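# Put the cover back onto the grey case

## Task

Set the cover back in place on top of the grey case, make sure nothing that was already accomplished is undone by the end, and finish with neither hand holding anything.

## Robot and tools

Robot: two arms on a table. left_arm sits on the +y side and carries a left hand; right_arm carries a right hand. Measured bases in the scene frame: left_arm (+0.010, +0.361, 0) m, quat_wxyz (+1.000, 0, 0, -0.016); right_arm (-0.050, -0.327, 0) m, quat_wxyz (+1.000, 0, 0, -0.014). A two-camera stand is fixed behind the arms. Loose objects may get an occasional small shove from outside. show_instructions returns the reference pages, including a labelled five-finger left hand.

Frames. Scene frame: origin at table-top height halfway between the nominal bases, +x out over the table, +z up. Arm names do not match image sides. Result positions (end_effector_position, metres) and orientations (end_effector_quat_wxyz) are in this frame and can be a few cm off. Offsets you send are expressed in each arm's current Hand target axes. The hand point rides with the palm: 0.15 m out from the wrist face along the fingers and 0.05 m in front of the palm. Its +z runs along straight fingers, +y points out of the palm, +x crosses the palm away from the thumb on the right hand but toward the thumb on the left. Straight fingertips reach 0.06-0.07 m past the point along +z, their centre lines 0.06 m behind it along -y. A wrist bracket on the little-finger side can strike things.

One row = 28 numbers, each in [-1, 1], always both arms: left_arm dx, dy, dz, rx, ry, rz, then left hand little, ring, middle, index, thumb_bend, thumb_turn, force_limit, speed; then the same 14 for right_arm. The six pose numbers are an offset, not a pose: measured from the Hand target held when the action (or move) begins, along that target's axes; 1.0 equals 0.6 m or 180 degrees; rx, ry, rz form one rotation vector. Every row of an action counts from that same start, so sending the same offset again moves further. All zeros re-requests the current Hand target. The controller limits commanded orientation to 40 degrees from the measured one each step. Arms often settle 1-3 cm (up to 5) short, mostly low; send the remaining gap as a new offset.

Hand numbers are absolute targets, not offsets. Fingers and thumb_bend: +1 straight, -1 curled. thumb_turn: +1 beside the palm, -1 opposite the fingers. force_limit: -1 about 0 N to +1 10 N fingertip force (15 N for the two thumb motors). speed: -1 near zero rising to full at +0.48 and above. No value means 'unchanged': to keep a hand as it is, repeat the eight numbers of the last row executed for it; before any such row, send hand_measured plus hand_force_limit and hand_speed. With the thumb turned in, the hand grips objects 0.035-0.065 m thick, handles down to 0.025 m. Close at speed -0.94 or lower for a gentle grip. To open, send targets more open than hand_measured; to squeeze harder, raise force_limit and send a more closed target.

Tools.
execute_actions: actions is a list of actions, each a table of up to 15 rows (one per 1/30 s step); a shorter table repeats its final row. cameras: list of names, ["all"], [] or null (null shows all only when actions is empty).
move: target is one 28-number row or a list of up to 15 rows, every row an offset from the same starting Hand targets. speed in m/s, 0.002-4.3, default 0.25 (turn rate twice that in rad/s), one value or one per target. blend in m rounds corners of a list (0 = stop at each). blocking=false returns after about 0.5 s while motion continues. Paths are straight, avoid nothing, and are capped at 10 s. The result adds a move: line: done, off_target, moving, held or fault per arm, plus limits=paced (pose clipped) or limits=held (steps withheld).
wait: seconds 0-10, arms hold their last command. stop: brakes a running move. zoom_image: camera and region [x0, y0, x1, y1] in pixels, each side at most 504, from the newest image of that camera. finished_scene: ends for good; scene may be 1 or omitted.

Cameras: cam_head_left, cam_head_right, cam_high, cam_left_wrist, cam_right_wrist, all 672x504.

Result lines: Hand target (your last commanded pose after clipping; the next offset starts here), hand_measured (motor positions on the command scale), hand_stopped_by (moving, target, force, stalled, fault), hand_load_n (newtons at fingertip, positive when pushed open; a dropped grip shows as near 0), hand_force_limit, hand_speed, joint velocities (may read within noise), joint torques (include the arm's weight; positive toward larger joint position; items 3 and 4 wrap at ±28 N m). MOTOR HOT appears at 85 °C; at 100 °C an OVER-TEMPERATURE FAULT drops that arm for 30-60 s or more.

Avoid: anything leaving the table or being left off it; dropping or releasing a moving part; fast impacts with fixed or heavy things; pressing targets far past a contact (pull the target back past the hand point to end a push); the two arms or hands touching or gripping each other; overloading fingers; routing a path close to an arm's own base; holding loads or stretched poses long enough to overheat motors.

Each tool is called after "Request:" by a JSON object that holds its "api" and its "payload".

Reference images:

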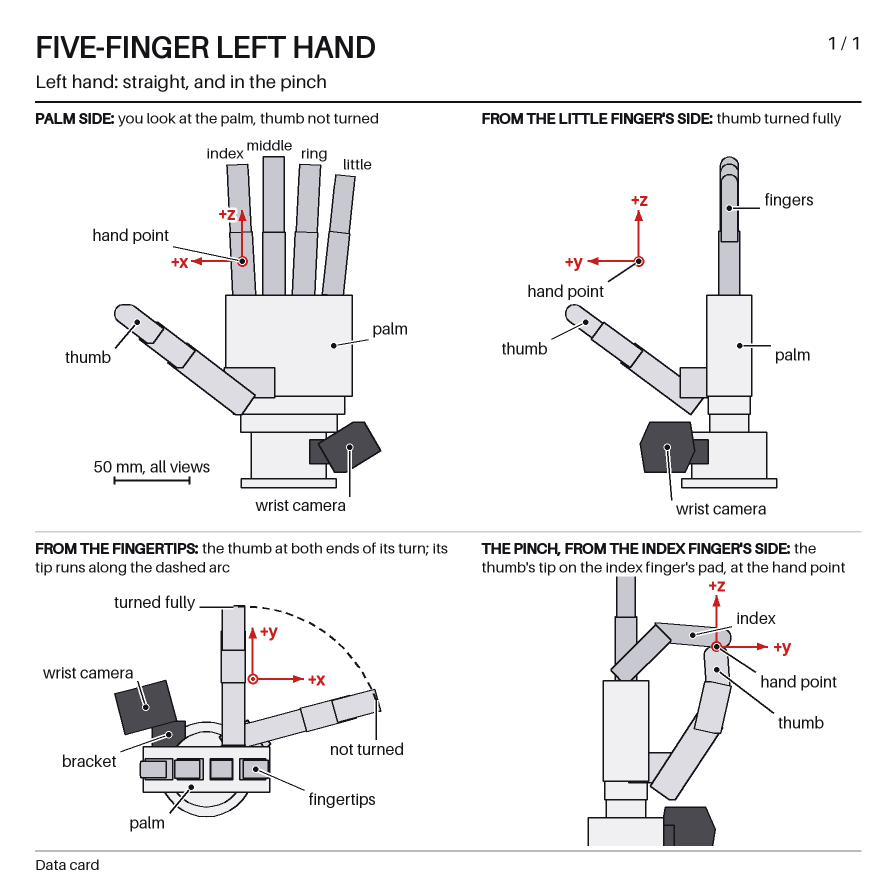

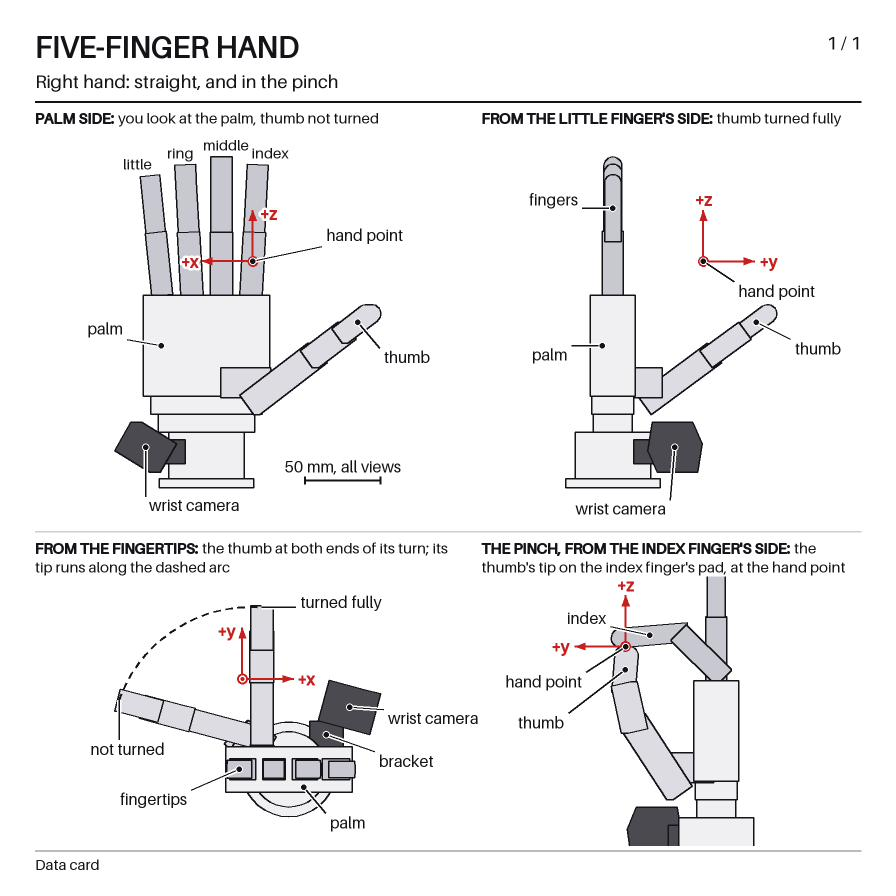

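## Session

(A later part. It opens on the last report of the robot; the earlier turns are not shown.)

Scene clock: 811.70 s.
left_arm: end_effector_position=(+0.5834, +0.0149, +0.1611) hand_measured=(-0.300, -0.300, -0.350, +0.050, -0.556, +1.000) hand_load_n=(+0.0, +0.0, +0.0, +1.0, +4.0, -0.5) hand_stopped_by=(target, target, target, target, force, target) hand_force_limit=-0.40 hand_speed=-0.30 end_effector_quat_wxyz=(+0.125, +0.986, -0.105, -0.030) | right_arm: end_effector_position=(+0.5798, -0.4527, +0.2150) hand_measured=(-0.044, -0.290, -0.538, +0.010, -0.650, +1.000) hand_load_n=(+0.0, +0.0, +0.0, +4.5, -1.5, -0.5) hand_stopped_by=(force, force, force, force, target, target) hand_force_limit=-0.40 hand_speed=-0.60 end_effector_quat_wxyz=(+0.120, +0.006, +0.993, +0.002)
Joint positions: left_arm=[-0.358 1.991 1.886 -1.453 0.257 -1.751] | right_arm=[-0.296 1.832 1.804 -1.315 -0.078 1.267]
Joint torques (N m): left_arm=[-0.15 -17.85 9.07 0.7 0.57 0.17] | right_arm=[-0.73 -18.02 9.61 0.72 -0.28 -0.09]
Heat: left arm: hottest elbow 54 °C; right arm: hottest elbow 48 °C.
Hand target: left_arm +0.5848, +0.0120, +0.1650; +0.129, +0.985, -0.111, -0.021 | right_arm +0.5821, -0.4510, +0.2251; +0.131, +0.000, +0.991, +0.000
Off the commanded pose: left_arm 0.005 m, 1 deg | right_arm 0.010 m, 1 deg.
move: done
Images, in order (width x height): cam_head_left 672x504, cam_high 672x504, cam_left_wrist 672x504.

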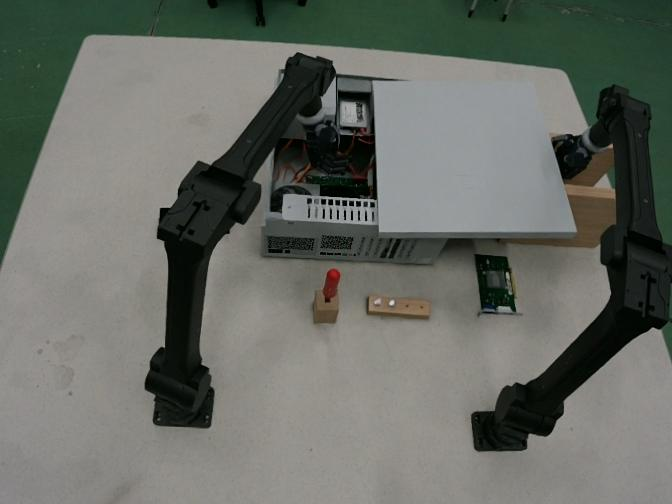

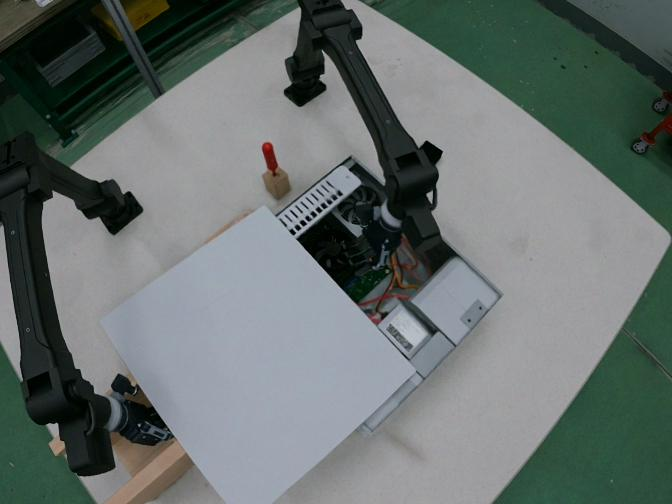

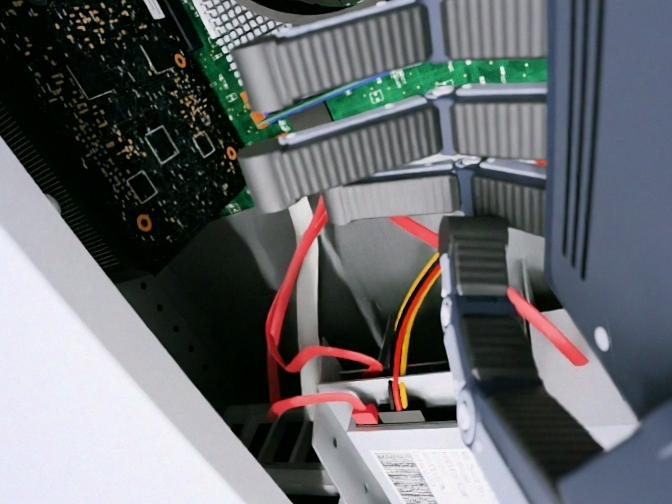

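Request:
{"api": "move", "payload": {"target": [[0.0327,-0.0123,0.017,0,0,0,-0.3,-0.3,-0.35,0.05,-0.65,1,-0.4,-0.3,0,0,0,0,0,0,-0.95,-0.95,-0.95,-0.85,-0.65,1,-0.4,-0.6],[0.0533,0.074,0.0399,0,0,0,-0.3,-0.3,-0.35,0.05,-0.65,1,-0.4,-0.3,0,0,0,0,0,0,-0.95,-0.95,-0.95,-0.85,-0.65,1,-0.4,-0.6]], "speed": 0.06, "cameras": ["cam_head_left","cam_left_wrist"]}}

Scene clock: 819.47 s.
left_arm: end_effector_position=(+0.5955, -0.0354, +0.1483) hand_measured=(-0.300, -0.300, -0.350, +0.050, -0.556, +1.000) hand_load_n=(+0.0, +0.0, +0.0, +1.0, +4.0, -0.5) hand_stopped_by=(target, target, target, target, force, target) hand_force_limit=-0.40 hand_speed=-0.30 end_effector_quat_wxyz=(+0.127, +0.985, -0.113, -0.027) | right_arm: end_effector_position=(+0.5798, -0.4527, +0.2150) hand_measured=(-0.044, -0.290, -0.538, +0.010, -0.650, +1.000) hand_load_n=(+0.0, +0.0, +0.0, +4.0, -2.0, -0.5) hand_stopped_by=(force, force, force, force, target, target) hand_force_limit=-0.40 hand_speed=-0.60 end_effector_quat_wxyz=(+0.120, +0.006, +0.993, +0.002)
Joint positions: left_arm=[-0.421 2.085 2.002 -1.453 0.258 -1.801] | right_arm=[-0.296 1.832 1.804 -1.315 -0.078 1.267]
Joint torques (N m): left_arm=[-0.73 -16.62 13.26 -0.21 0.42 -0.09] | right_arm=[-0.67 -18.08 9.58 0.72 -0.29 -0.09]
Heat: left arm: hottest elbow 54 °C; right arm: hottest elbow 47 °C.
Hand target: left_arm +0.6049, -0.0430, +0.1529; +0.129, +0.985, -0.111, -0.021 | right_arm +0.5821, -0.4510, +0.2251; +0.131, +0.000, +0.991, +0.000
Off the commanded pose: left_arm 0.013 m, 1 deg | right_arm 0.010 m, 1 deg.
move: off_target (left_arm)
Images, in order (width x height): cam_head_left 672x504, cam_left_wrist 672x504.

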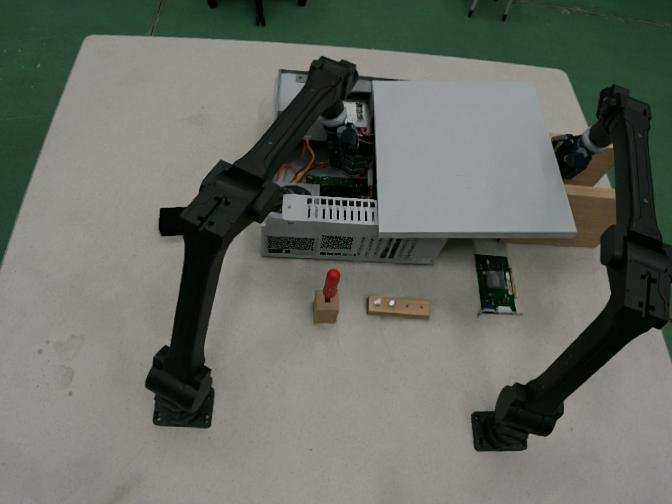

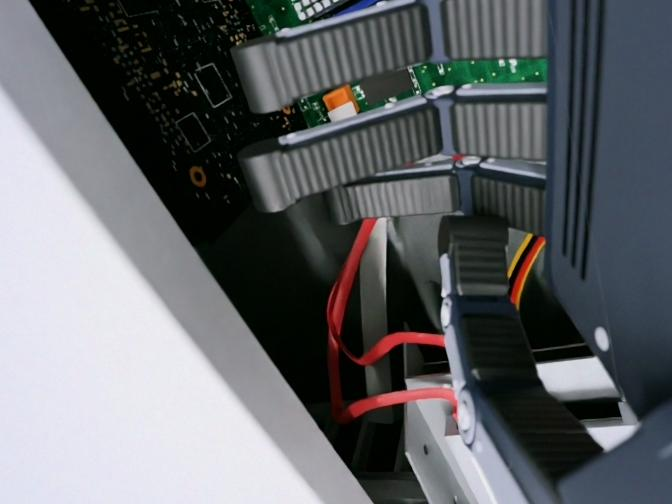

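Request:
{"api": "move", "payload": {"target": [0.0120,0.0502,0.0133,0,0,0,-0.3,-0.3,-0.35,0.05,-0.65,1,-0.4,-0.3,0,0,0,0,0,0,-0.95,-0.95,-0.95,-0.85,-0.65,1,-0.4,-0.6], "speed": 0.05, "cameras": ["cam_left_wrist"]}}

Scene clock: 822.97 s.
left_arm: end_effector_position=(+0.5964, -0.0685, +0.1486) hand_measured=(-0.300, -0.300, -0.350, +0.050, -0.556, +1.000) hand_load_n=(+0.0, +0.0, +0.0, +1.0, +3.5, -1.0) hand_stopped_by=(target, target, target, target, force, target) hand_force_limit=-0.40 hand_speed=-0.30 end_effector_quat_wxyz=(+0.128, +0.985, -0.113, -0.026) | right_arm: end_effector_position=(+0.5798, -0.4527, +0.2150) hand_measured=(-0.044, -0.290, -0.538, +0.010, -0.650, +1.000) hand_load_n=(+0.0, +0.0, +0.0, +4.5, -1.5, -0.5) hand_stopped_by=(force, force, force, force, target, target) hand_force_limit=-0.40 hand_speed=-0.60 end_effector_quat_wxyz=(+0.120, +0.006, +0.993, +0.002)
Joint positions: left_arm=[-0.465 2.132 2.081 -1.47 0.258 -1.845] | right_arm=[-0.296 1.832 1.804 -1.315 -0.078 1.267]
Joint torques (N m): left_arm=[-0.21 -16.44 13.16 -0.17 0.33 -0.08] | right_arm=[-0.67 -18.14 9.59 0.73 -0.29 -0.09]
Heat: left arm: hottest elbow 54 °C; right arm: hottest elbow 47 °C.
Hand target: left_arm +0.6049, -0.0749, +0.1530; +0.129, +0.985, -0.111, -0.021 | right_arm +0.5821, -0.4510, +0.2251; +0.131, +0.000, +0.991, +0.000
Off the commanded pose: left_arm 0.011 m, 1 deg | right_arm 0.010 m, 1 deg.
move: off_target (left_arm)
Images, in order (width x height): cam_left_wrist 672x504.

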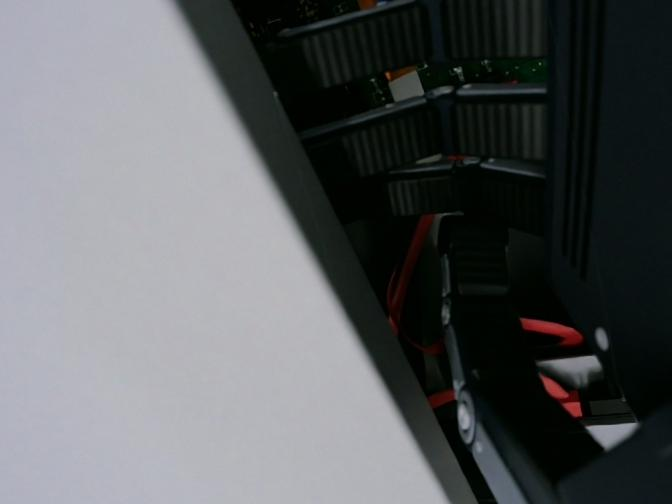

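Request:
{"api": "move", "payload": {"target": [0,0,0,0,0,0,-0.3,-0.3,-0.35,0.05,-0.65,1,-0.4,-0.3,-0.0047,0,-0.0177,0,0,0,-0.6,-0.42,-0.18,-0.85,-0.65,1,-0.3,-0.6], "speed": 0.05, "cameras": ["cam_right_wrist"]}}

Scene clock: 825.13 s.
left_arm: end_effector_position=(+0.5964, -0.0685, +0.1488) hand_measured=(-0.300, -0.300, -0.350, +0.050, -0.556, +1.000) hand_load_n=(+0.0, +0.0, +0.0, +1.0, +3.5, -1.0) hand_stopped_by=(target, target, target, target, force, target) hand_force_limit=-0.40 hand_speed=-0.30 end_effector_quat_wxyz=(+0.128, +0.985, -0.113, -0.026) | right_arm: end_effector_position=(+0.5771, -0.4523, +0.2143) hand_measured=(-0.600, -0.420, -0.180, +0.010, -0.650, +1.000) hand_load_n=(+0.0, +0.0, +0.0, +4.0, -1.5, +0.0) hand_stopped_by=(target, target, target, force, target, target) hand_force_limit=-0.30 hand_speed=-0.60 end_effector_quat_wxyz=(+0.115, +0.006, +0.993, +0.003)
Joint positions: left_arm=[-0.465 2.132 2.081 -1.47 0.258 -1.845] | right_arm=[-0.297 1.832 1.804 -1.326 -0.078 1.267]
Joint torques (N m): left_arm=[0.09 -18.2 13.49 -0.2 0.3 -0.05] | right_arm=[-0.62 -18.14 11.6 -0.02 -0.28 -0.09]
Heat: left arm: hottest elbow 55 °C; right arm: hottest elbow 47 °C.
Hand target: left_arm +0.6049, -0.0749, +0.1531; +0.129, +0.985, -0.111, -0.021 | right_arm +0.5820, -0.4511, +0.2361; +0.131, +0.000, +0.991, +0.000
Off the commanded pose: left_arm 0.011 m, 1 deg | right_arm 0.022 m, 2 deg.
move: off_target (left_arm, right_arm)
Images, in order (width x height): cam_right_wrist 672x504.

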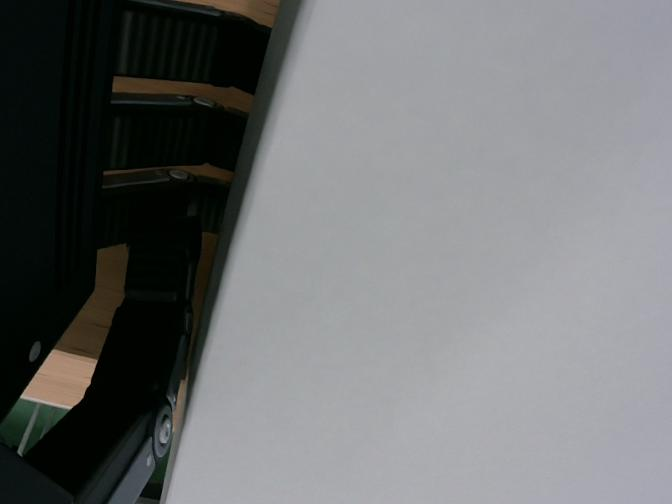

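Request:
{"api": "move", "payload": {"target": [0,0,0,0,0,0,-0.3,-0.3,-0.35,0.05,-0.65,1,-0.4,-0.3,-0.0065,0,-0.0242,0,0,0,-0.6,-0.42,-0.18,-0.85,-0.65,1,-0.3,-0.6], "speed": 0.05, "cameras": ["cam_right_wrist"]}}

Scene clock: 826.43 s.
left_arm: end_effector_position=(+0.5964, -0.0685, +0.1488) hand_measured=(-0.300, -0.300, -0.350, +0.050, -0.556, +1.000) hand_load_n=(+0.0, +0.0, -0.5, +1.0, +3.5, -1.0) hand_stopped_by=(target, target, target, target, force, target) hand_force_limit=-0.40 hand_speed=-0.30 end_effector_quat_wxyz=(+0.128, +0.985, -0.113, -0.026) | right_arm: end_effector_position=(+0.5692, -0.4516, +0.2148) hand_measured=(-0.600, -0.420, -0.180, +0.010, -0.650, +1.000) hand_load_n=(+0.0, +0.0, +0.0, +4.5, -2.0, +0.5) hand_stopped_by=(target, target, target, force, target, target) hand_force_limit=-0.30 hand_speed=-0.60 end_effector_quat_wxyz=(+0.100, +0.008, +0.995, +0.008)
Joint positions: left_arm=[-0.465 2.132 2.081 -1.47 0.258 -1.845] | right_arm=[-0.3 1.832 1.811 -1.365 -0.077 1.267]
Joint torques (N m): left_arm=[0.38 -17.2 13.31 -0.14 0.31 -0.05] | right_arm=[-0.5 -18.32 13.75 -0.02 -0.33 -0.09]
Heat: left arm: hottest elbow 55 °C; right arm: hottest elbow 47 °C.
Hand target: left_arm +0.6049, -0.0749, +0.1531; +0.129, +0.985, -0.111, -0.021 | right_arm +0.5821, -0.4510, +0.2511; +0.131, +0.000, +0.991, +0.000
Off the commanded pose: left_arm 0.011 m, 1 deg | right_arm 0.038 m, 4 deg.
move: off_target (left_arm, right_arm)
Images, in order (width x height): cam_right_wrist 672x504.

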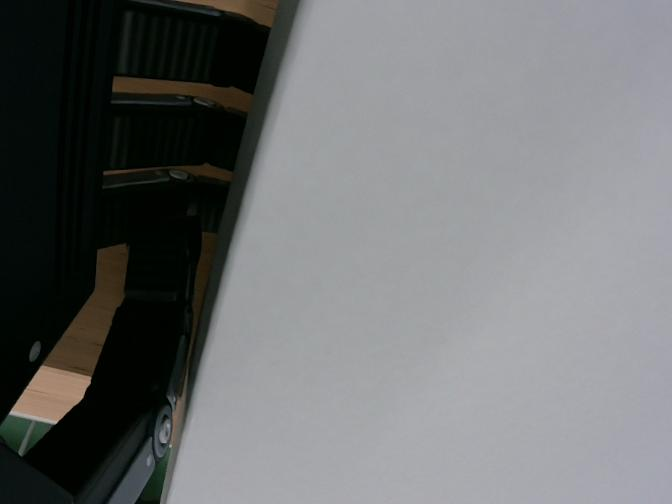

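Request:
{"api": "move", "payload": {"target": [0,0,0,0,0,0,-0.3,-0.3,-0.35,0.05,-0.65,1,-0.4,-0.3,-0.0052,0,-0.0193,0,0,0,-0.6,-0.42,-0.18,-0.85,-0.65,1,-0.3,-0.6], "speed": 0.05, "cameras": ["cam_right_wrist"]}}

Scene clock: 827.83 s.
left_arm: end_effector_position=(+0.5964, -0.0685, +0.1488) hand_measured=(-0.300, -0.300, -0.350, +0.050, -0.556, +1.000) hand_load_n=(+0.0, +0.0, +0.0, +1.0, +3.5, -1.0) hand_stopped_by=(target, target, target, target, force, target) hand_force_limit=-0.40 hand_speed=-0.30 end_effector_quat_wxyz=(+0.128, +0.985, -0.113, -0.026) | right_arm: end_effector_position=(+0.5688, -0.4513, +0.2281) hand_measured=(-0.600, -0.420, -0.180, +0.010, -0.650, +1.000) hand_load_n=(+0.5, +0.0, +0.0, +4.5, -1.5, -1.0) hand_stopped_by=(target, target, target, force, target, target) hand_force_limit=-0.30 hand_speed=-0.60 end_effector_quat_wxyz=(+0.099, +0.008, +0.995, +0.009)
Joint positions: left_arm=[-0.465 2.132 2.081 -1.47 0.258 -1.845] | right_arm=[-0.3 1.832 1.846 -1.401 -0.079 1.267]
Joint torques (N m): left_arm=[-0.85 -18.2 13.41 -0.17 0.32 -0.06] | right_arm=[-0.44 -18.2 13.81 0.14 -0.25 -0.09]
Heat: left arm: hottest elbow 55 °C; right arm: hottest elbow 47 °C.
Hand target: left_arm +0.6049, -0.0749, +0.1531; +0.129, +0.985, -0.111, -0.021 | right_arm +0.5820, -0.4510, +0.2631; +0.131, +0.000, +0.991, +0.000
Off the commanded pose: left_arm 0.011 m, 1 deg | right_arm 0.037 m, 4 deg.
move: off_target (left_arm, right_arm)
Images, in order (width x height): cam_right_wrist 672x504.

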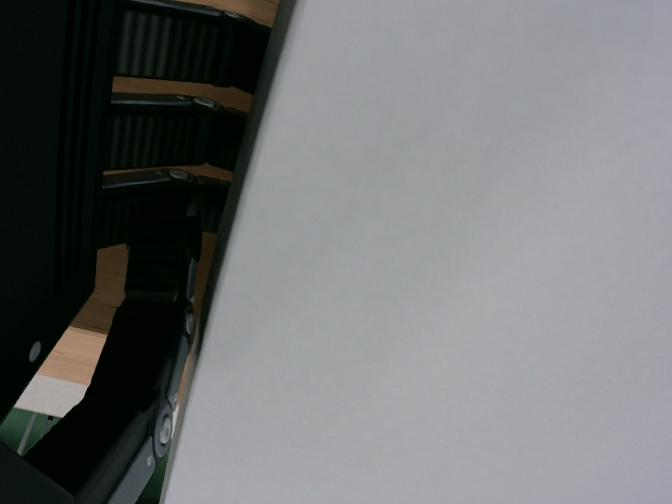

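Request:
{"api": "move", "payload": {"target": [0,0,0,0,0,0,-0.3,-0.3,-0.35,0.05,-0.65,1,-0.4,-0.3,-0.0043,0,-0.0161,0,0,0,-0.6,-0.42,-0.18,-0.85,-0.65,1,-0.3,-0.6], "speed": 0.05, "cameras": ["cam_right_wrist"]}}

Scene clock: 829.10 s.
left_arm: end_effector_position=(+0.5964, -0.0685, +0.1488) hand_measured=(-0.300, -0.300, -0.350, +0.050, -0.556, +1.000) hand_load_n=(+0.0, +0.5, +0.0, +1.0, +4.0, -1.0) hand_stopped_by=(target, target, target, target, force, target) hand_force_limit=-0.40 hand_speed=-0.30 end_effector_quat_wxyz=(+0.128, +0.985, -0.113, -0.026) | right_arm: end_effector_position=(+0.5687, -0.4512, +0.2390) hand_measured=(-0.600, -0.420, -0.180, +0.010, -0.650, +1.000) hand_load_n=(+0.0, +0.0, +0.0, +4.5, -1.5, -1.0) hand_stopped_by=(target, target, target, force, target, target) hand_force_limit=-0.30 hand_speed=-0.60 end_effector_quat_wxyz=(+0.100, +0.008, +0.995, +0.009)
Joint positions: left_arm=[-0.465 2.132 2.081 -1.47 0.258 -1.845] | right_arm=[-0.3 1.832 1.874 -1.429 -0.079 1.267]
Joint torques (N m): left_arm=[-0.5 -17.03 13.19 -0.2 0.33 -0.06] | right_arm=[-0.44 -17.96 13.98 0.13 -0.24 -0.1]
Heat: left arm: hottest elbow 56 °C; right arm: hottest elbow 48 °C.
Hand target: left_arm +0.6049, -0.0749, +0.1531; +0.129, +0.985, -0.111, -0.021 | right_arm +0.5820, -0.4510, +0.2731; +0.131, +0.000, +0.991, +0.000
Off the commanded pose: left_arm 0.011 m, 1 deg | right_arm 0.037 m, 4 deg.
move: off_target (left_arm, right_arm)
Images, in order (width x height): cam_right_wrist 672x504.

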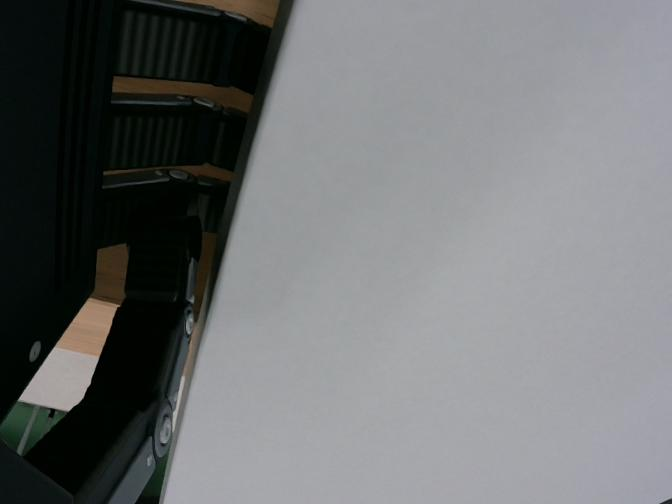

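Request:
{"api": "move", "payload": {"target": [0,0,0,0,0,0,-0.3,-0.3,-0.35,0.05,-0.65,1,-0.4,-0.3,-0.0035,0,-0.0129,0,0,0,-0.6,-0.42,-0.18,-0.85,-0.65,1,-0.3,-0.6], "speed": 0.05, "cameras": ["cam_right_wrist"]}}

Scene clock: 830.03 s.
left_arm: end_effector_position=(+0.5964, -0.0685, +0.1488) hand_measured=(-0.300, -0.300, -0.350, +0.050, -0.556, +1.000) hand_load_n=(+0.0, +0.0, +0.0, +1.5, +3.5, -0.5) hand_stopped_by=(target, target, target, target, force, target) hand_force_limit=-0.40 hand_speed=-0.30 end_effector_quat_wxyz=(+0.128, +0.985, -0.113, -0.026) | right_arm: end_effector_position=(+0.5668, -0.4506, +0.2413) hand_measured=(-0.600, -0.420, -0.180, +0.010, -0.650, +1.000) hand_load_n=(+3.5, +0.0, +0.0, +4.0, -1.5, -0.5) hand_stopped_by=(target, target, target, force, target, target) hand_force_limit=-0.30 hand_speed=-0.60 end_effector_quat_wxyz=(+0.096, +0.008, +0.995, +0.010)
Joint positions: left_arm=[-0.465 2.132 2.081 -1.47 0.258 -1.845] | right_arm=[-0.3 1.833 1.882 -1.444 -0.079 1.267]
Joint torques (N m): left_arm=[-0.44 -17.2 13.33 -0.38 0.35 -0.1] | right_arm=[-0.38 -17.85 14.98 -0.06 -0.26 -0.1]
Heat: left arm: hottest elbow 56 °C; right arm: hottest elbow 48 °C.
Hand target: left_arm +0.6049, -0.0749, +0.1531; +0.129, +0.985, -0.111, -0.021 | right_arm +0.5821, -0.4510, +0.2809; +0.130, +0.000, +0.991, +0.000
Off the commanded pose: left_arm 0.011 m, 1 deg | right_arm 0.043 m, 4 deg.
move: off_target (left_arm, right_arm)
Images, in order (width x height): cam_right_wrist 672x504.

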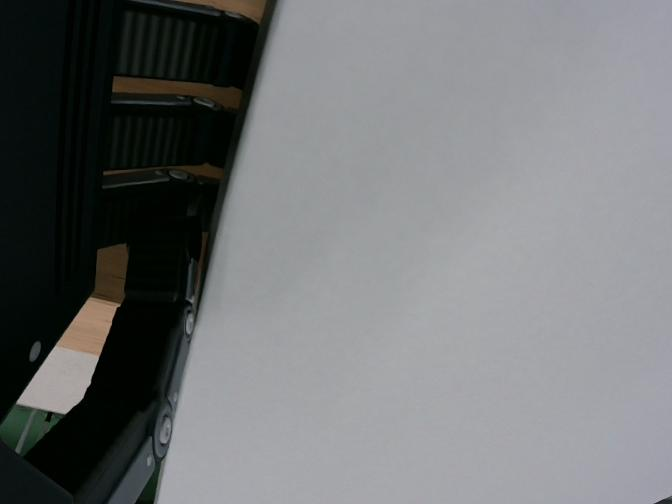

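Request:
{"api": "move", "payload": {"target": [-0.0004,0.0086,-0.0322,0,0,0,-0.3,-0.3,-0.35,0.05,-0.65,1,-0.4,-0.3,0,0,0,0,0,0,-0.44,-0.34,-0.14,-0.85,-0.65,1,-0.3,-0.6], "speed": 0.05, "cameras": ["cam_left_wrist"]}}

Scene clock: 831.73 s.
left_arm: end_effector_position=(+0.5969, -0.0687, +0.1687) hand_measured=(-0.300, -0.300, -0.350, +0.050, -0.556, +1.000) hand_load_n=(+0.0, +0.0, +0.0, +1.0, +3.5, -1.0) hand_stopped_by=(target, target, target, target, force, target) hand_force_limit=-0.40 hand_speed=-0.30 end_effector_quat_wxyz=(+0.128, +0.985, -0.113, -0.026) | right_arm: end_effector_position=(+0.5684, -0.4512, +0.2469) hand_measured=(-0.440, -0.340, -0.140, +0.010, -0.650, +1.000) hand_load_n=(+0.0, +0.5, +0.0, +4.5, -1.5, -1.0) hand_stopped_by=(target, target, target, force, target, target) hand_force_limit=-0.30 hand_speed=-0.60 end_effector_quat_wxyz=(+0.099, +0.008, +0.995, +0.009)
Joint positions: left_arm=[-0.465 2.132 2.134 -1.522 0.258 -1.846] | right_arm=[-0.3 1.833 1.896 -1.451 -0.079 1.267]
Joint torques (N m): left_arm=[-0.38 -18.2 13.3 -0.17 0.33 -0.09] | right_arm=[-0.38 -17.73 14.17 0.12 -0.25 -0.1]
Heat: left arm: hottest elbow 56 °C; right arm: hottest elbow 48 °C.
Hand target: left_arm +0.6049, -0.0749, +0.1731; +0.129, +0.985, -0.111, -0.021 | right_arm +0.5820, -0.4510, +0.2811; +0.131, +0.000, +0.991, +0.000
Off the commanded pose: left_arm 0.011 m, 1 deg | right_arm 0.037 m, 4 deg.
move: off_target (left_arm, right_arm)
Images, in order (width x height): cam_left_wrist 672x504.

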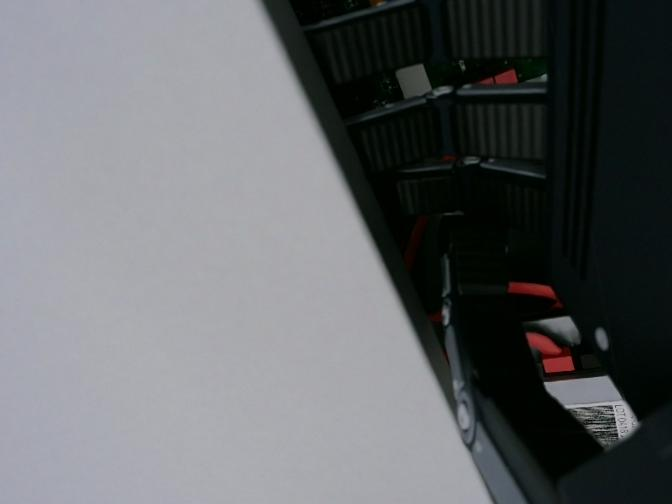

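Request:
{"api": "move", "payload": {"target": [-0.0002,0.0043,-0.0161,0,0,0,-0.3,-0.3,-0.35,0.05,-0.65,1,-0.4,-0.3,-0.0017,0,-0.0064,0,0,0,-0.44,-0.34,-0.14,-0.85,-0.65,1,-0.3,-0.6], "speed": 0.04, "cameras": ["cam_left_wrist"]}}

Scene clock: 833.00 s.
left_arm: end_effector_position=(+0.5965, -0.0680, +0.1724) hand_measured=(-0.300, -0.300, -0.350, +0.050, -0.556, +1.000) hand_load_n=(+0.0, +0.0, +1.0, +1.0, +4.0, -0.5) hand_stopped_by=(target, target, target, target, force, target) hand_force_limit=-0.40 hand_speed=-0.30 end_effector_quat_wxyz=(+0.125, +0.985, -0.112, -0.030) | right_arm: end_effector_position=(+0.5666, -0.4506, +0.2475) hand_measured=(-0.440, -0.340, -0.140, +0.010, -0.650, +1.000) hand_load_n=(+0.0, +1.5, +0.0, +4.0, -1.5, -1.0) hand_stopped_by=(target, target, target, force, target, target) hand_force_limit=-0.30 hand_speed=-0.60 end_effector_quat_wxyz=(+0.096, +0.008, +0.995, +0.010)
Joint positions: left_arm=[-0.465 2.139 2.156 -1.549 0.255 -1.847] | right_arm=[-0.3 1.833 1.899 -1.46 -0.079 1.267]
Joint torques (N m): left_arm=[-1.96 -17.79 13.65 -0.21 0.37 -0.06] | right_arm=[-0.44 -17.79 14.79 0.1 -0.25 -0.09]
Heat: left arm: hottest elbow 56 °C; right arm: hottest elbow 48 °C.
Hand target: left_arm +0.6049, -0.0747, +0.1828; +0.129, +0.985, -0.111, -0.021 | right_arm +0.5820, -0.4510, +0.2850; +0.131, +0.000, +0.991, +0.000
Off the commanded pose: left_arm 0.015 m, 1 deg | right_arm 0.041 m, 4 deg.
move: off_target (left_arm, right_arm)
Images, in order (width x height): cam_left_wrist 672x504.

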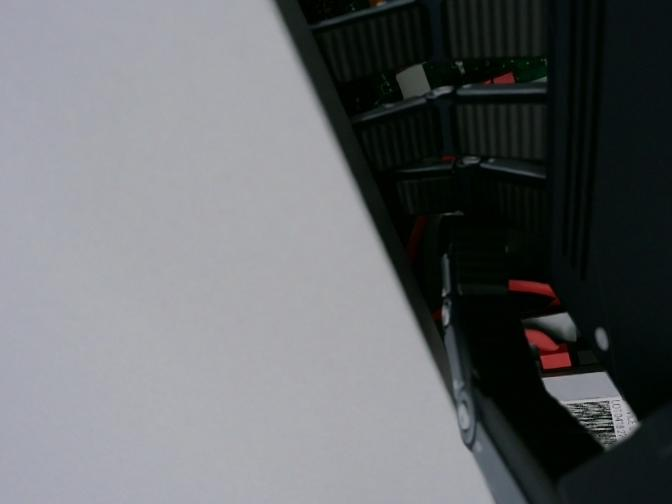

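Request:
{"api": "move", "payload": {"target": [-0.0002,0.0043,-0.0161,0,0,0,-0.3,-0.3,-0.35,0.05,-0.65,1,-0.4,-0.3,-0.0035,0,-0.0129,0,0,0,-0.44,-0.34,-0.14,-0.85,-0.65,1,-0.3,-0.6], "speed": 0.04, "cameras": ["cam_left_wrist","cam_right_wrist","cam_head_left"]}}

Scene clock: 834.40 s.
left_arm: end_effector_position=(+0.5961, -0.0675, +0.1730) hand_measured=(-0.300, -0.300, -0.350, +0.050, -0.556, +1.000) hand_load_n=(+0.0, +0.0, +2.0, +1.0, +3.5, -0.5) hand_stopped_by=(target, target, target, target, force, target) hand_force_limit=-0.40 hand_speed=-0.30 end_effector_quat_wxyz=(+0.122, +0.986, -0.110, -0.036) | right_arm: end_effector_position=(+0.5651, -0.4501, +0.2475) hand_measured=(-0.440, -0.340, -0.140, +0.010, -0.650, +1.000) hand_load_n=(+0.0, +2.5, +0.0, +4.5, -1.5, -1.0) hand_stopped_by=(target, target, target, force, target, target) hand_force_limit=-0.30 hand_speed=-0.60 end_effector_quat_wxyz=(+0.088, +0.009, +0.996, +0.012)
Joint positions: left_arm=[-0.465 2.149 2.178 -1.574 0.255 -1.849] | right_arm=[-0.3 1.841 1.913 -1.482 -0.079 1.267]
Joint torques (N m): left_arm=[-1.08 -18.61 14.22 -0.21 0.46 -0.03] | right_arm=[-0.44 -18.26 15.41 0.13 -0.25 -0.09]
Heat: left arm: hottest elbow 56 °C; right arm: hottest elbow 48 °C.
Hand target: left_arm +0.6049, -0.0747, +0.1929; +0.129, +0.985, -0.111, -0.021 | right_arm +0.5821, -0.4511, +0.2928; +0.130, +0.000, +0.991, +0.000
Off the commanded pose: left_arm 0.023 m, 2 deg | right_arm 0.049 m, 5 deg.
move: off_target (left_arm, right_arm)
Images, in order (width x height): cam_head_left 672x504, cam_left_wrist 672x504, cam_right_wrist 672x504.

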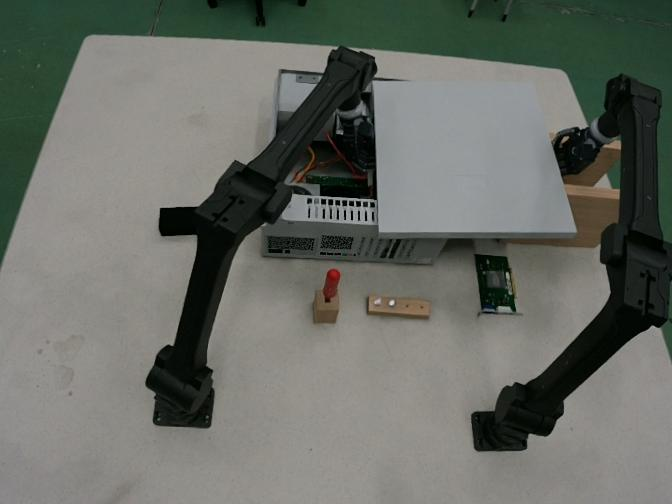

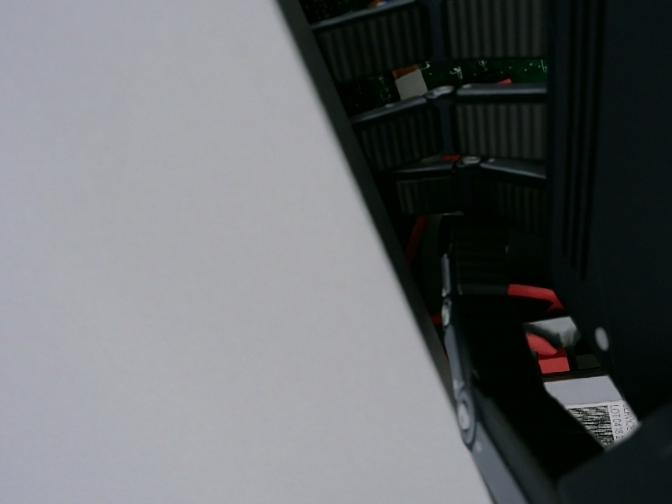

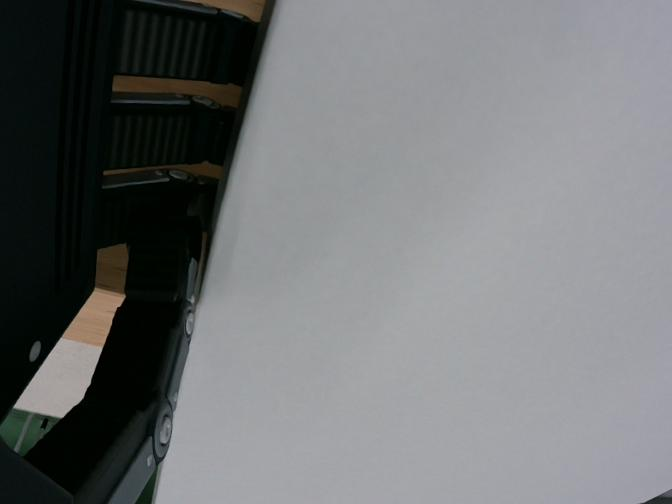

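Request:
{"api": "move", "payload": {"target": [-0.0003,0.0052,-0.0193,0,0,0,-0.3,-0.3,-0.35,0.05,-0.65,1,-0.4,-0.3,-0.0065,0,-0.0242,0,-0.022,0,-0.44,-0.34,-0.14,-0.85,-0.65,1,-0.3,-0.6], "speed": 0.04, "cameras": ["cam_left_wrist"]}}

Scene clock: 836.63 s.
left_arm: end_effector_position=(+0.5951, -0.0669, +0.1738) hand_measured=(-0.300, -0.300, -0.350, +0.050, -0.556, +1.000) hand_load_n=(+1.5, +1.0, +1.0, +1.0, +3.5, -0.5) hand_stopped_by=(target, target, target, target, force, target) hand_force_limit=-0.40 hand_speed=-0.30 end_effector_quat_wxyz=(+0.118, +0.986, -0.107, -0.044) | right_arm: end_effector_position=(+0.5733, -0.4485, +0.2588) hand_measured=(-0.440, -0.340, -0.140, +0.010, -0.650, +1.000) hand_load_n=(+0.0, +3.0, +0.0, +4.0, -1.5, -1.0) hand_stopped_by=(target, target, target, force, target, target) hand_force_limit=-0.30 hand_speed=-0.60 end_effector_quat_wxyz=(+0.114, +0.007, +0.993, +0.015)
Joint positions: left_arm=[-0.466 2.161 2.204 -1.606 0.252 -1.853] | right_arm=[-0.3 1.829 1.913 -1.447 -0.1 1.267]
Joint torques (N m): left_arm=[-1.44 -19.19 14.67 -0.32 0.63 0.05] | right_arm=[-0.97 -20.6 12.49 1.28 -0.31 -0.1]
Heat: left arm: hottest elbow 56 °C; right arm: hottest elbow 49 °C.
Hand target: left_arm +0.6049, -0.0748, +0.2050; +0.129, +0.985, -0.111, -0.021 | right_arm +0.5821, -0.4510, +0.3078; +0.165, +0.000, +0.986, +0.000
Off the commanded pose: left_arm 0.034 m, 3 deg | right_arm 0.050 m, 6 deg.
move: off_target (left_arm, right_arm)
Images, in order (width x height): cam_left_wrist 672x504.

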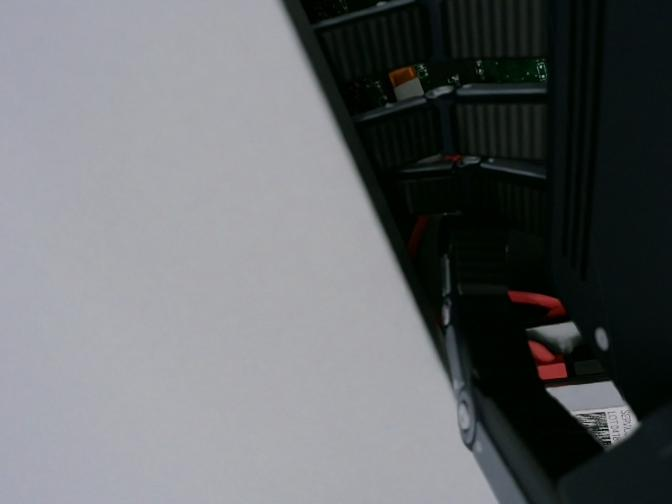

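Request:
{"api": "move", "payload": {"target": [-0.0003,0.0052,-0.0193,0,0,0,-0.3,-0.3,-0.35,0.05,-0.65,1,-0.4,-0.3,0,0,0,0,0,0,-0.44,-0.34,-0.14,-0.85,-0.65,1,-0.3,-0.6], "speed": 0.04, "cameras": ["cam_head_left","cam_left_wrist","cam_right_wrist"]}}

Scene clock: 838.17 s.
left_arm: end_effector_position=(+0.5954, -0.0664, +0.1823) hand_measured=(-0.300, -0.300, -0.350, +0.050, -0.556, +1.000) hand_load_n=(+1.5, +1.5, +1.0, +1.0, +3.5, -0.5) hand_stopped_by=(target, target, target, target, force, target) hand_force_limit=-0.40 hand_speed=-0.30 end_effector_quat_wxyz=(+0.114, +0.987, -0.107, -0.047) | right_arm: end_effector_position=(+0.5740, -0.4487, +0.2590) hand_measured=(-0.440, -0.340, -0.140, +0.010, -0.650, +1.000) hand_load_n=(+0.0, +3.0, +0.0, +4.0, -1.5, -1.0) hand_stopped_by=(target, target, target, force, target, target) hand_force_limit=-0.30 hand_speed=-0.60 end_effector_quat_wxyz=(+0.115, +0.007, +0.993, +0.015)
Joint positions: left_arm=[-0.466 2.17 2.243 -1.643 0.247 -1.854] | right_arm=[-0.3 1.829 1.913 -1.444 -0.101 1.267]
Joint torques (N m): left_arm=[-0.32 -20.01 15.08 -0.31 0.74 0.03] | right_arm=[-0.91 -20.54 12.52 1.18 -0.29 -0.1]
Heat: left arm: hottest elbow 56 °C; right arm: hottest elbow 49 °C.
Hand target: left_arm +0.6049, -0.0749, +0.2170; +0.129, +0.985, -0.111, -0.021 | right_arm +0.5821, -0.4510, +0.3078; +0.165, +0.000, +0.986, +0.000
Off the commanded pose: left_arm 0.037 m, 3 deg | right_arm 0.050 m, 6 deg.
move: off_target (left_arm, right_arm)
Images, in order (width x height): cam_head_left 672x504, cam_left_wrist 672x504, cam_right_wrist 672x504.

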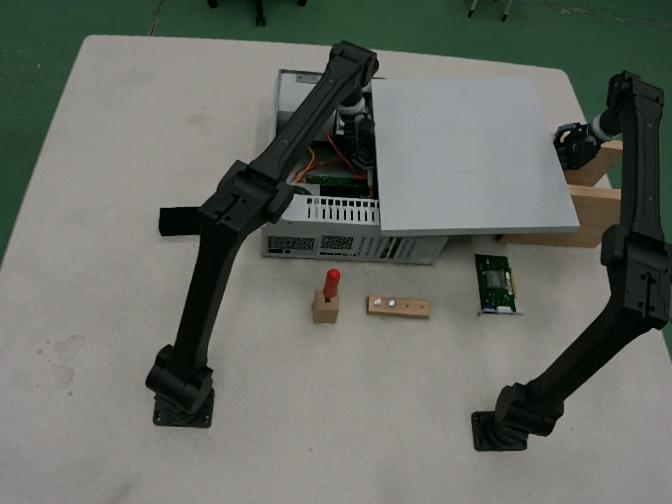

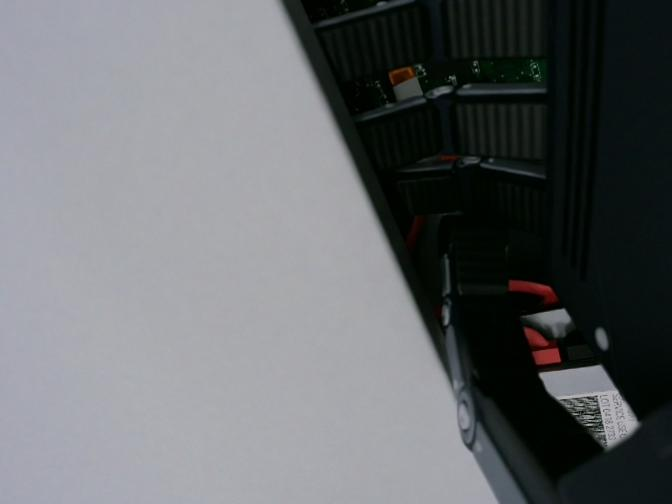

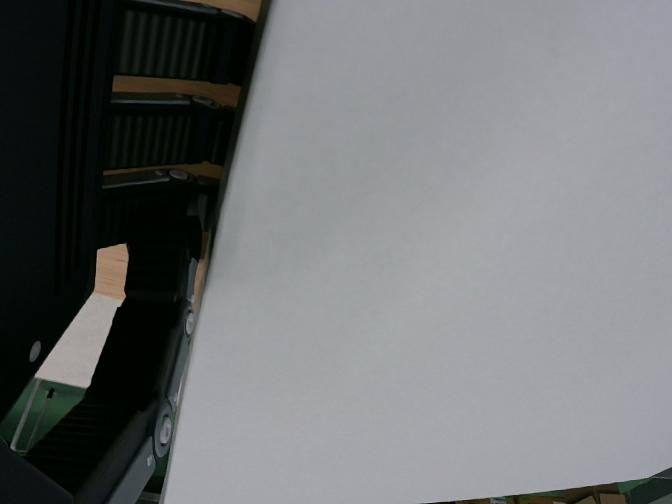

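Request:
{"api": "zoom_image", "payload": {"camera": "cam_head_left", "region": [340, 60, 620, 270]}}

Scaled by 1.800 from the camera's 672x504 image, which has a finer 960x720 frame.

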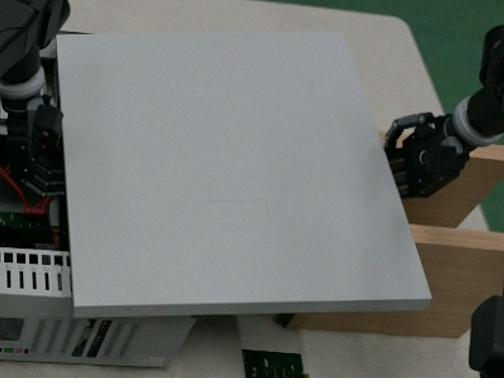

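Request:
{"api": "move", "payload": {"target": [-0.0003,0.0052,-0.0193,0,0.033,0,-0.3,-0.3,-0.35,0.05,-0.65,1,-0.4,-0.3,-0.0033,0,-0.0095,0,-0.033,0,-0.44,-0.34,-0.14,-0.85,-0.65,1,-0.3,-0.6], "speed": 0.04, "cameras": ["cam_head_left"]}}

Scene clock: 842.73 s.
left_arm: end_effector_position=(+0.6036, -0.0663, +0.1922) hand_measured=(-0.300, -0.300, -0.350, +0.050, -0.556, +1.000) hand_load_n=(+1.0, +1.0, +1.5, +1.0, +3.5, -0.5) hand_stopped_by=(target, target, target, target, force, target) hand_force_limit=-0.40 hand_speed=-0.30 end_effector_quat_wxyz=(+0.117, +0.988, -0.102, +0.000) | right_arm: end_effector_position=(+0.5830, -0.4459, +0.2778) hand_measured=(-0.440, -0.340, -0.140, +0.010, -0.650, +1.000) hand_load_n=(+0.0, +2.0, +0.0, +4.5, -1.5, -1.0) hand_stopped_by=(target, target, target, force, target, target) hand_force_limit=-0.30 hand_speed=-0.60 end_effector_quat_wxyz=(+0.179, +0.001, +0.984, +0.009)
Joint positions: left_arm=[-0.469 2.109 2.16 -1.529 0.217 -1.877] | right_arm=[-0.3 1.764 1.838 -1.309 -0.131 1.267]
Joint torques (N m): left_arm=[-0.79 -22.12 10.51 1.01 0.67 -0.13] | right_arm=[-1.73 -20.13 10.07 1.61 -0.53 -0.07]
Heat: left arm: hottest elbow 56 °C; right arm: hottest elbow 49 °C.
Hand target: left_arm +0.6048, -0.0749, +0.2291; +0.134, +0.985, -0.104, +0.031 | right_arm +0.5820, -0.4510, +0.3140; +0.216, +0.000, +0.976, +0.000
Off the commanded pose: left_arm 0.038 m, 4 deg | right_arm 0.036 m, 4 deg.
move: off_target (left_arm, right_arm)
Images, in order (width x height): cam_head_left 672x504.

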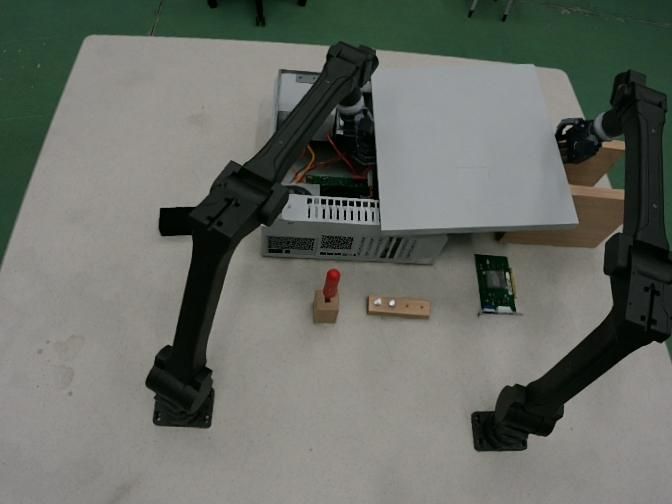

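Request:
{"api": "move", "payload": {"target": [0.003,0.0086,-0.0321,0,0,0,-0.3,-0.3,-0.35,0.05,-0.65,1,-0.4,-0.3,0,0,0,0,0,0,-0.44,-0.34,-0.14,-0.85,-0.65,1,-0.3,-0.6], "speed": 0.04, "cameras": ["cam_head_left","cam_left_wrist","cam_right_wrist","cam_high"]}}

Scene clock: 861.40 s.
left_arm: end_effector_position=(+0.6002, -0.0641, +0.1908) hand_measured=(-0.300, -0.300, -0.350, +0.050, -0.556, +1.000) hand_load_n=(+3.0, +1.0, +0.0, +1.0, +3.5, -0.5) hand_stopped_by=(target, target, target, target, force, target) hand_force_limit=-0.40 hand_speed=-0.30 end_effector_quat_wxyz=(+0.114, +0.989, -0.098, -0.009) | right_arm: end_effector_position=(+0.5830, -0.4455, +0.2778) hand_measured=(-0.440, -0.340, -0.140, +0.010, -0.650, +1.000) hand_load_n=(+0.0, +2.0, +0.0, +5.0, -1.5, -1.0) hand_stopped_by=(target, target, target, force, target, target) hand_force_limit=-0.30 hand_speed=-0.60 end_effector_quat_wxyz=(+0.179, +0.001, +0.984, +0.010)
Joint positions: left_arm=[-0.469 2.109 2.159 -1.546 0.217 -1.884] | right_arm=[-0.3 1.764 1.838 -1.309 -0.133 1.267]
Joint torques (N m): left_arm=[-1.38 -22.01 14.76 -0.34 0.67 -0.02] | right_arm=[-1.67 -20.07 10.09 1.59 -0.43 -0.06]
Heat: left arm: hottest elbow 55 °C; right arm: hottest elbow 48 °C.
Hand target: left_arm +0.6048, -0.0748, +0.2490; +0.134, +0.985, -0.104, +0.030 | right_arm +0.5820, -0.4510, +0.3140; +0.216, +0.000, +0.976, +0.000
Off the commanded pose: left_arm 0.060 m, 5 deg | right_arm 0.037 m, 4 deg.
move: off_target (left_arm, right_arm)
Images, in order (width x height): cam_head_left 672x504, cam_high 672x504, cam_left_wrist 672x504, cam_right_wrist 672x504.

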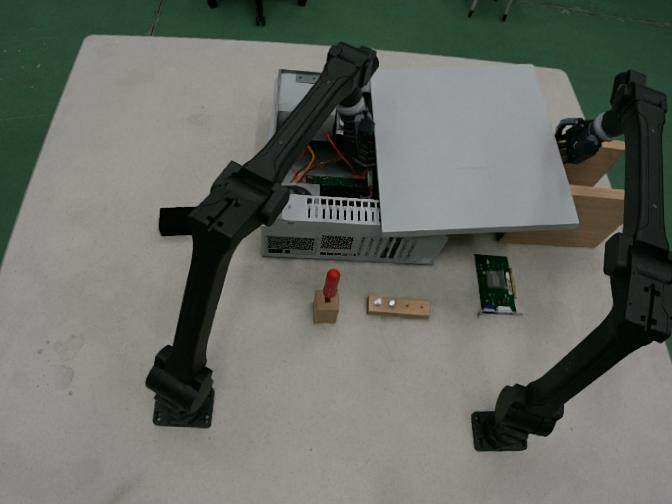

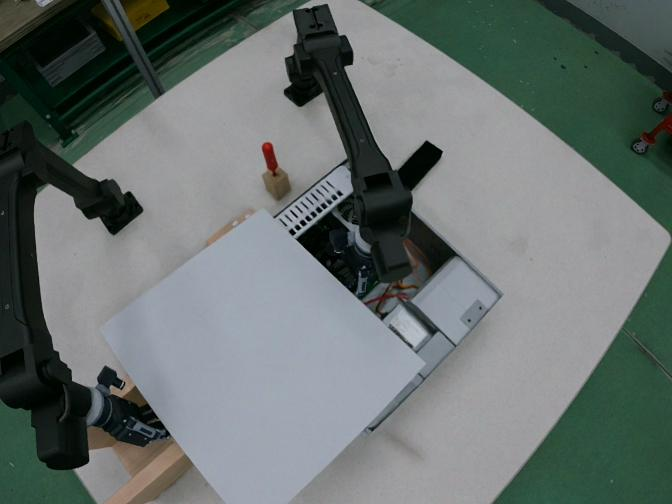

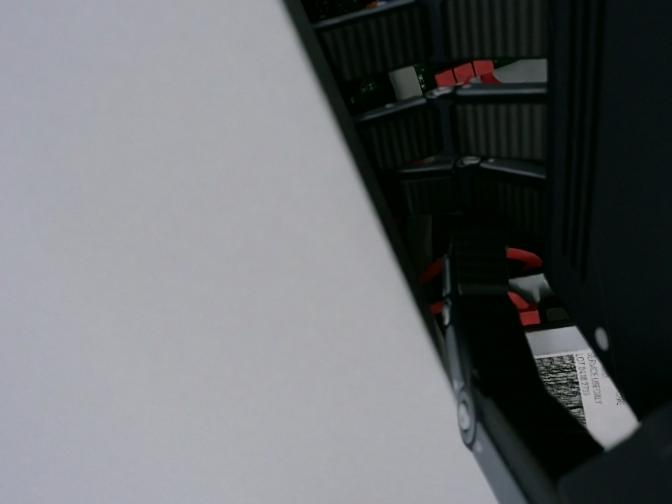

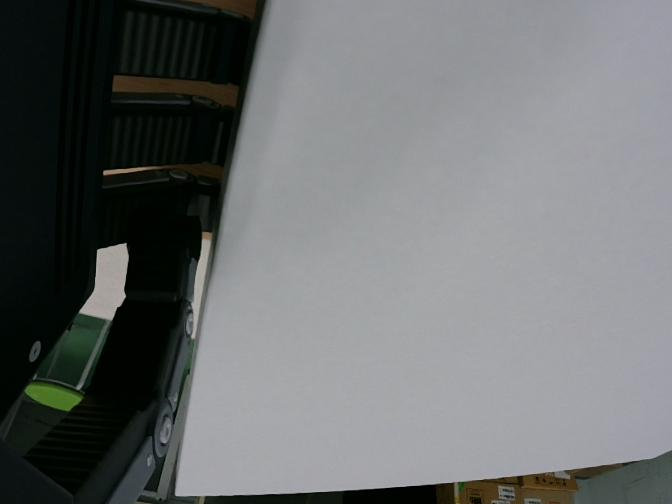

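Request:
{"api": "move", "payload": {"target": [0.0022,0.0064,-0.024,0,0,0,-0.3,-0.3,-0.35,0.05,-0.65,1,-0.4,-0.3,0,0,0,0,0,0,-0.44,-0.34,-0.14,-0.85,-0.65,1,-0.3,-0.6], "speed": 0.04}}

Scene clock: 862.87 s.
left_arm: end_effector_position=(+0.5992, -0.0636, +0.2113) hand_measured=(-0.300, -0.300, -0.350, +0.050, -0.556, +1.000) hand_load_n=(+2.5, +1.5, +0.0, +1.0, +3.5, -0.5) hand_stopped_by=(target, target, target, target, force, target) hand_force_limit=-0.40 hand_speed=-0.30 end_effector_quat_wxyz=(+0.114, +0.989, -0.097, -0.007) | right_arm: end_effector_position=(+0.5830, -0.4454, +0.2779) hand_measured=(-0.440, -0.340, -0.140, +0.010, -0.650, +1.000) hand_load_n=(+0.0, +2.0, +0.0, +4.5, -1.5, -1.0) hand_stopped_by=(target, target, target, force, target, target) hand_force_limit=-0.30 hand_speed=-0.60 end_effector_quat_wxyz=(+0.179, +0.001, +0.984, +0.011)
Joint positions: left_arm=[-0.47 2.108 2.21 -1.596 0.215 -1.886] | right_arm=[-0.3 1.764 1.838 -1.309 -0.133 1.267]
Joint torques (N m): left_arm=[-0.62 -20.66 15.28 -0.14 0.71 0.03] | right_arm=[-1.67 -20.13 10.07 1.62 -0.42 -0.07]
Heat: left arm: hottest elbow 55 °C; right arm: hottest elbow 48 °C.
Hand target: left_arm +0.6048, -0.0750, +0.2641; +0.135, +0.985, -0.105, +0.030 | right_arm +0.5820, -0.4509, +0.3140; +0.216, +0.000, +0.976, +0.000
Off the commanded pose: left_arm 0.054 m, 5 deg | right_arm 0.037 m, 4 deg.
move: off_target (left_arm, right_arm)


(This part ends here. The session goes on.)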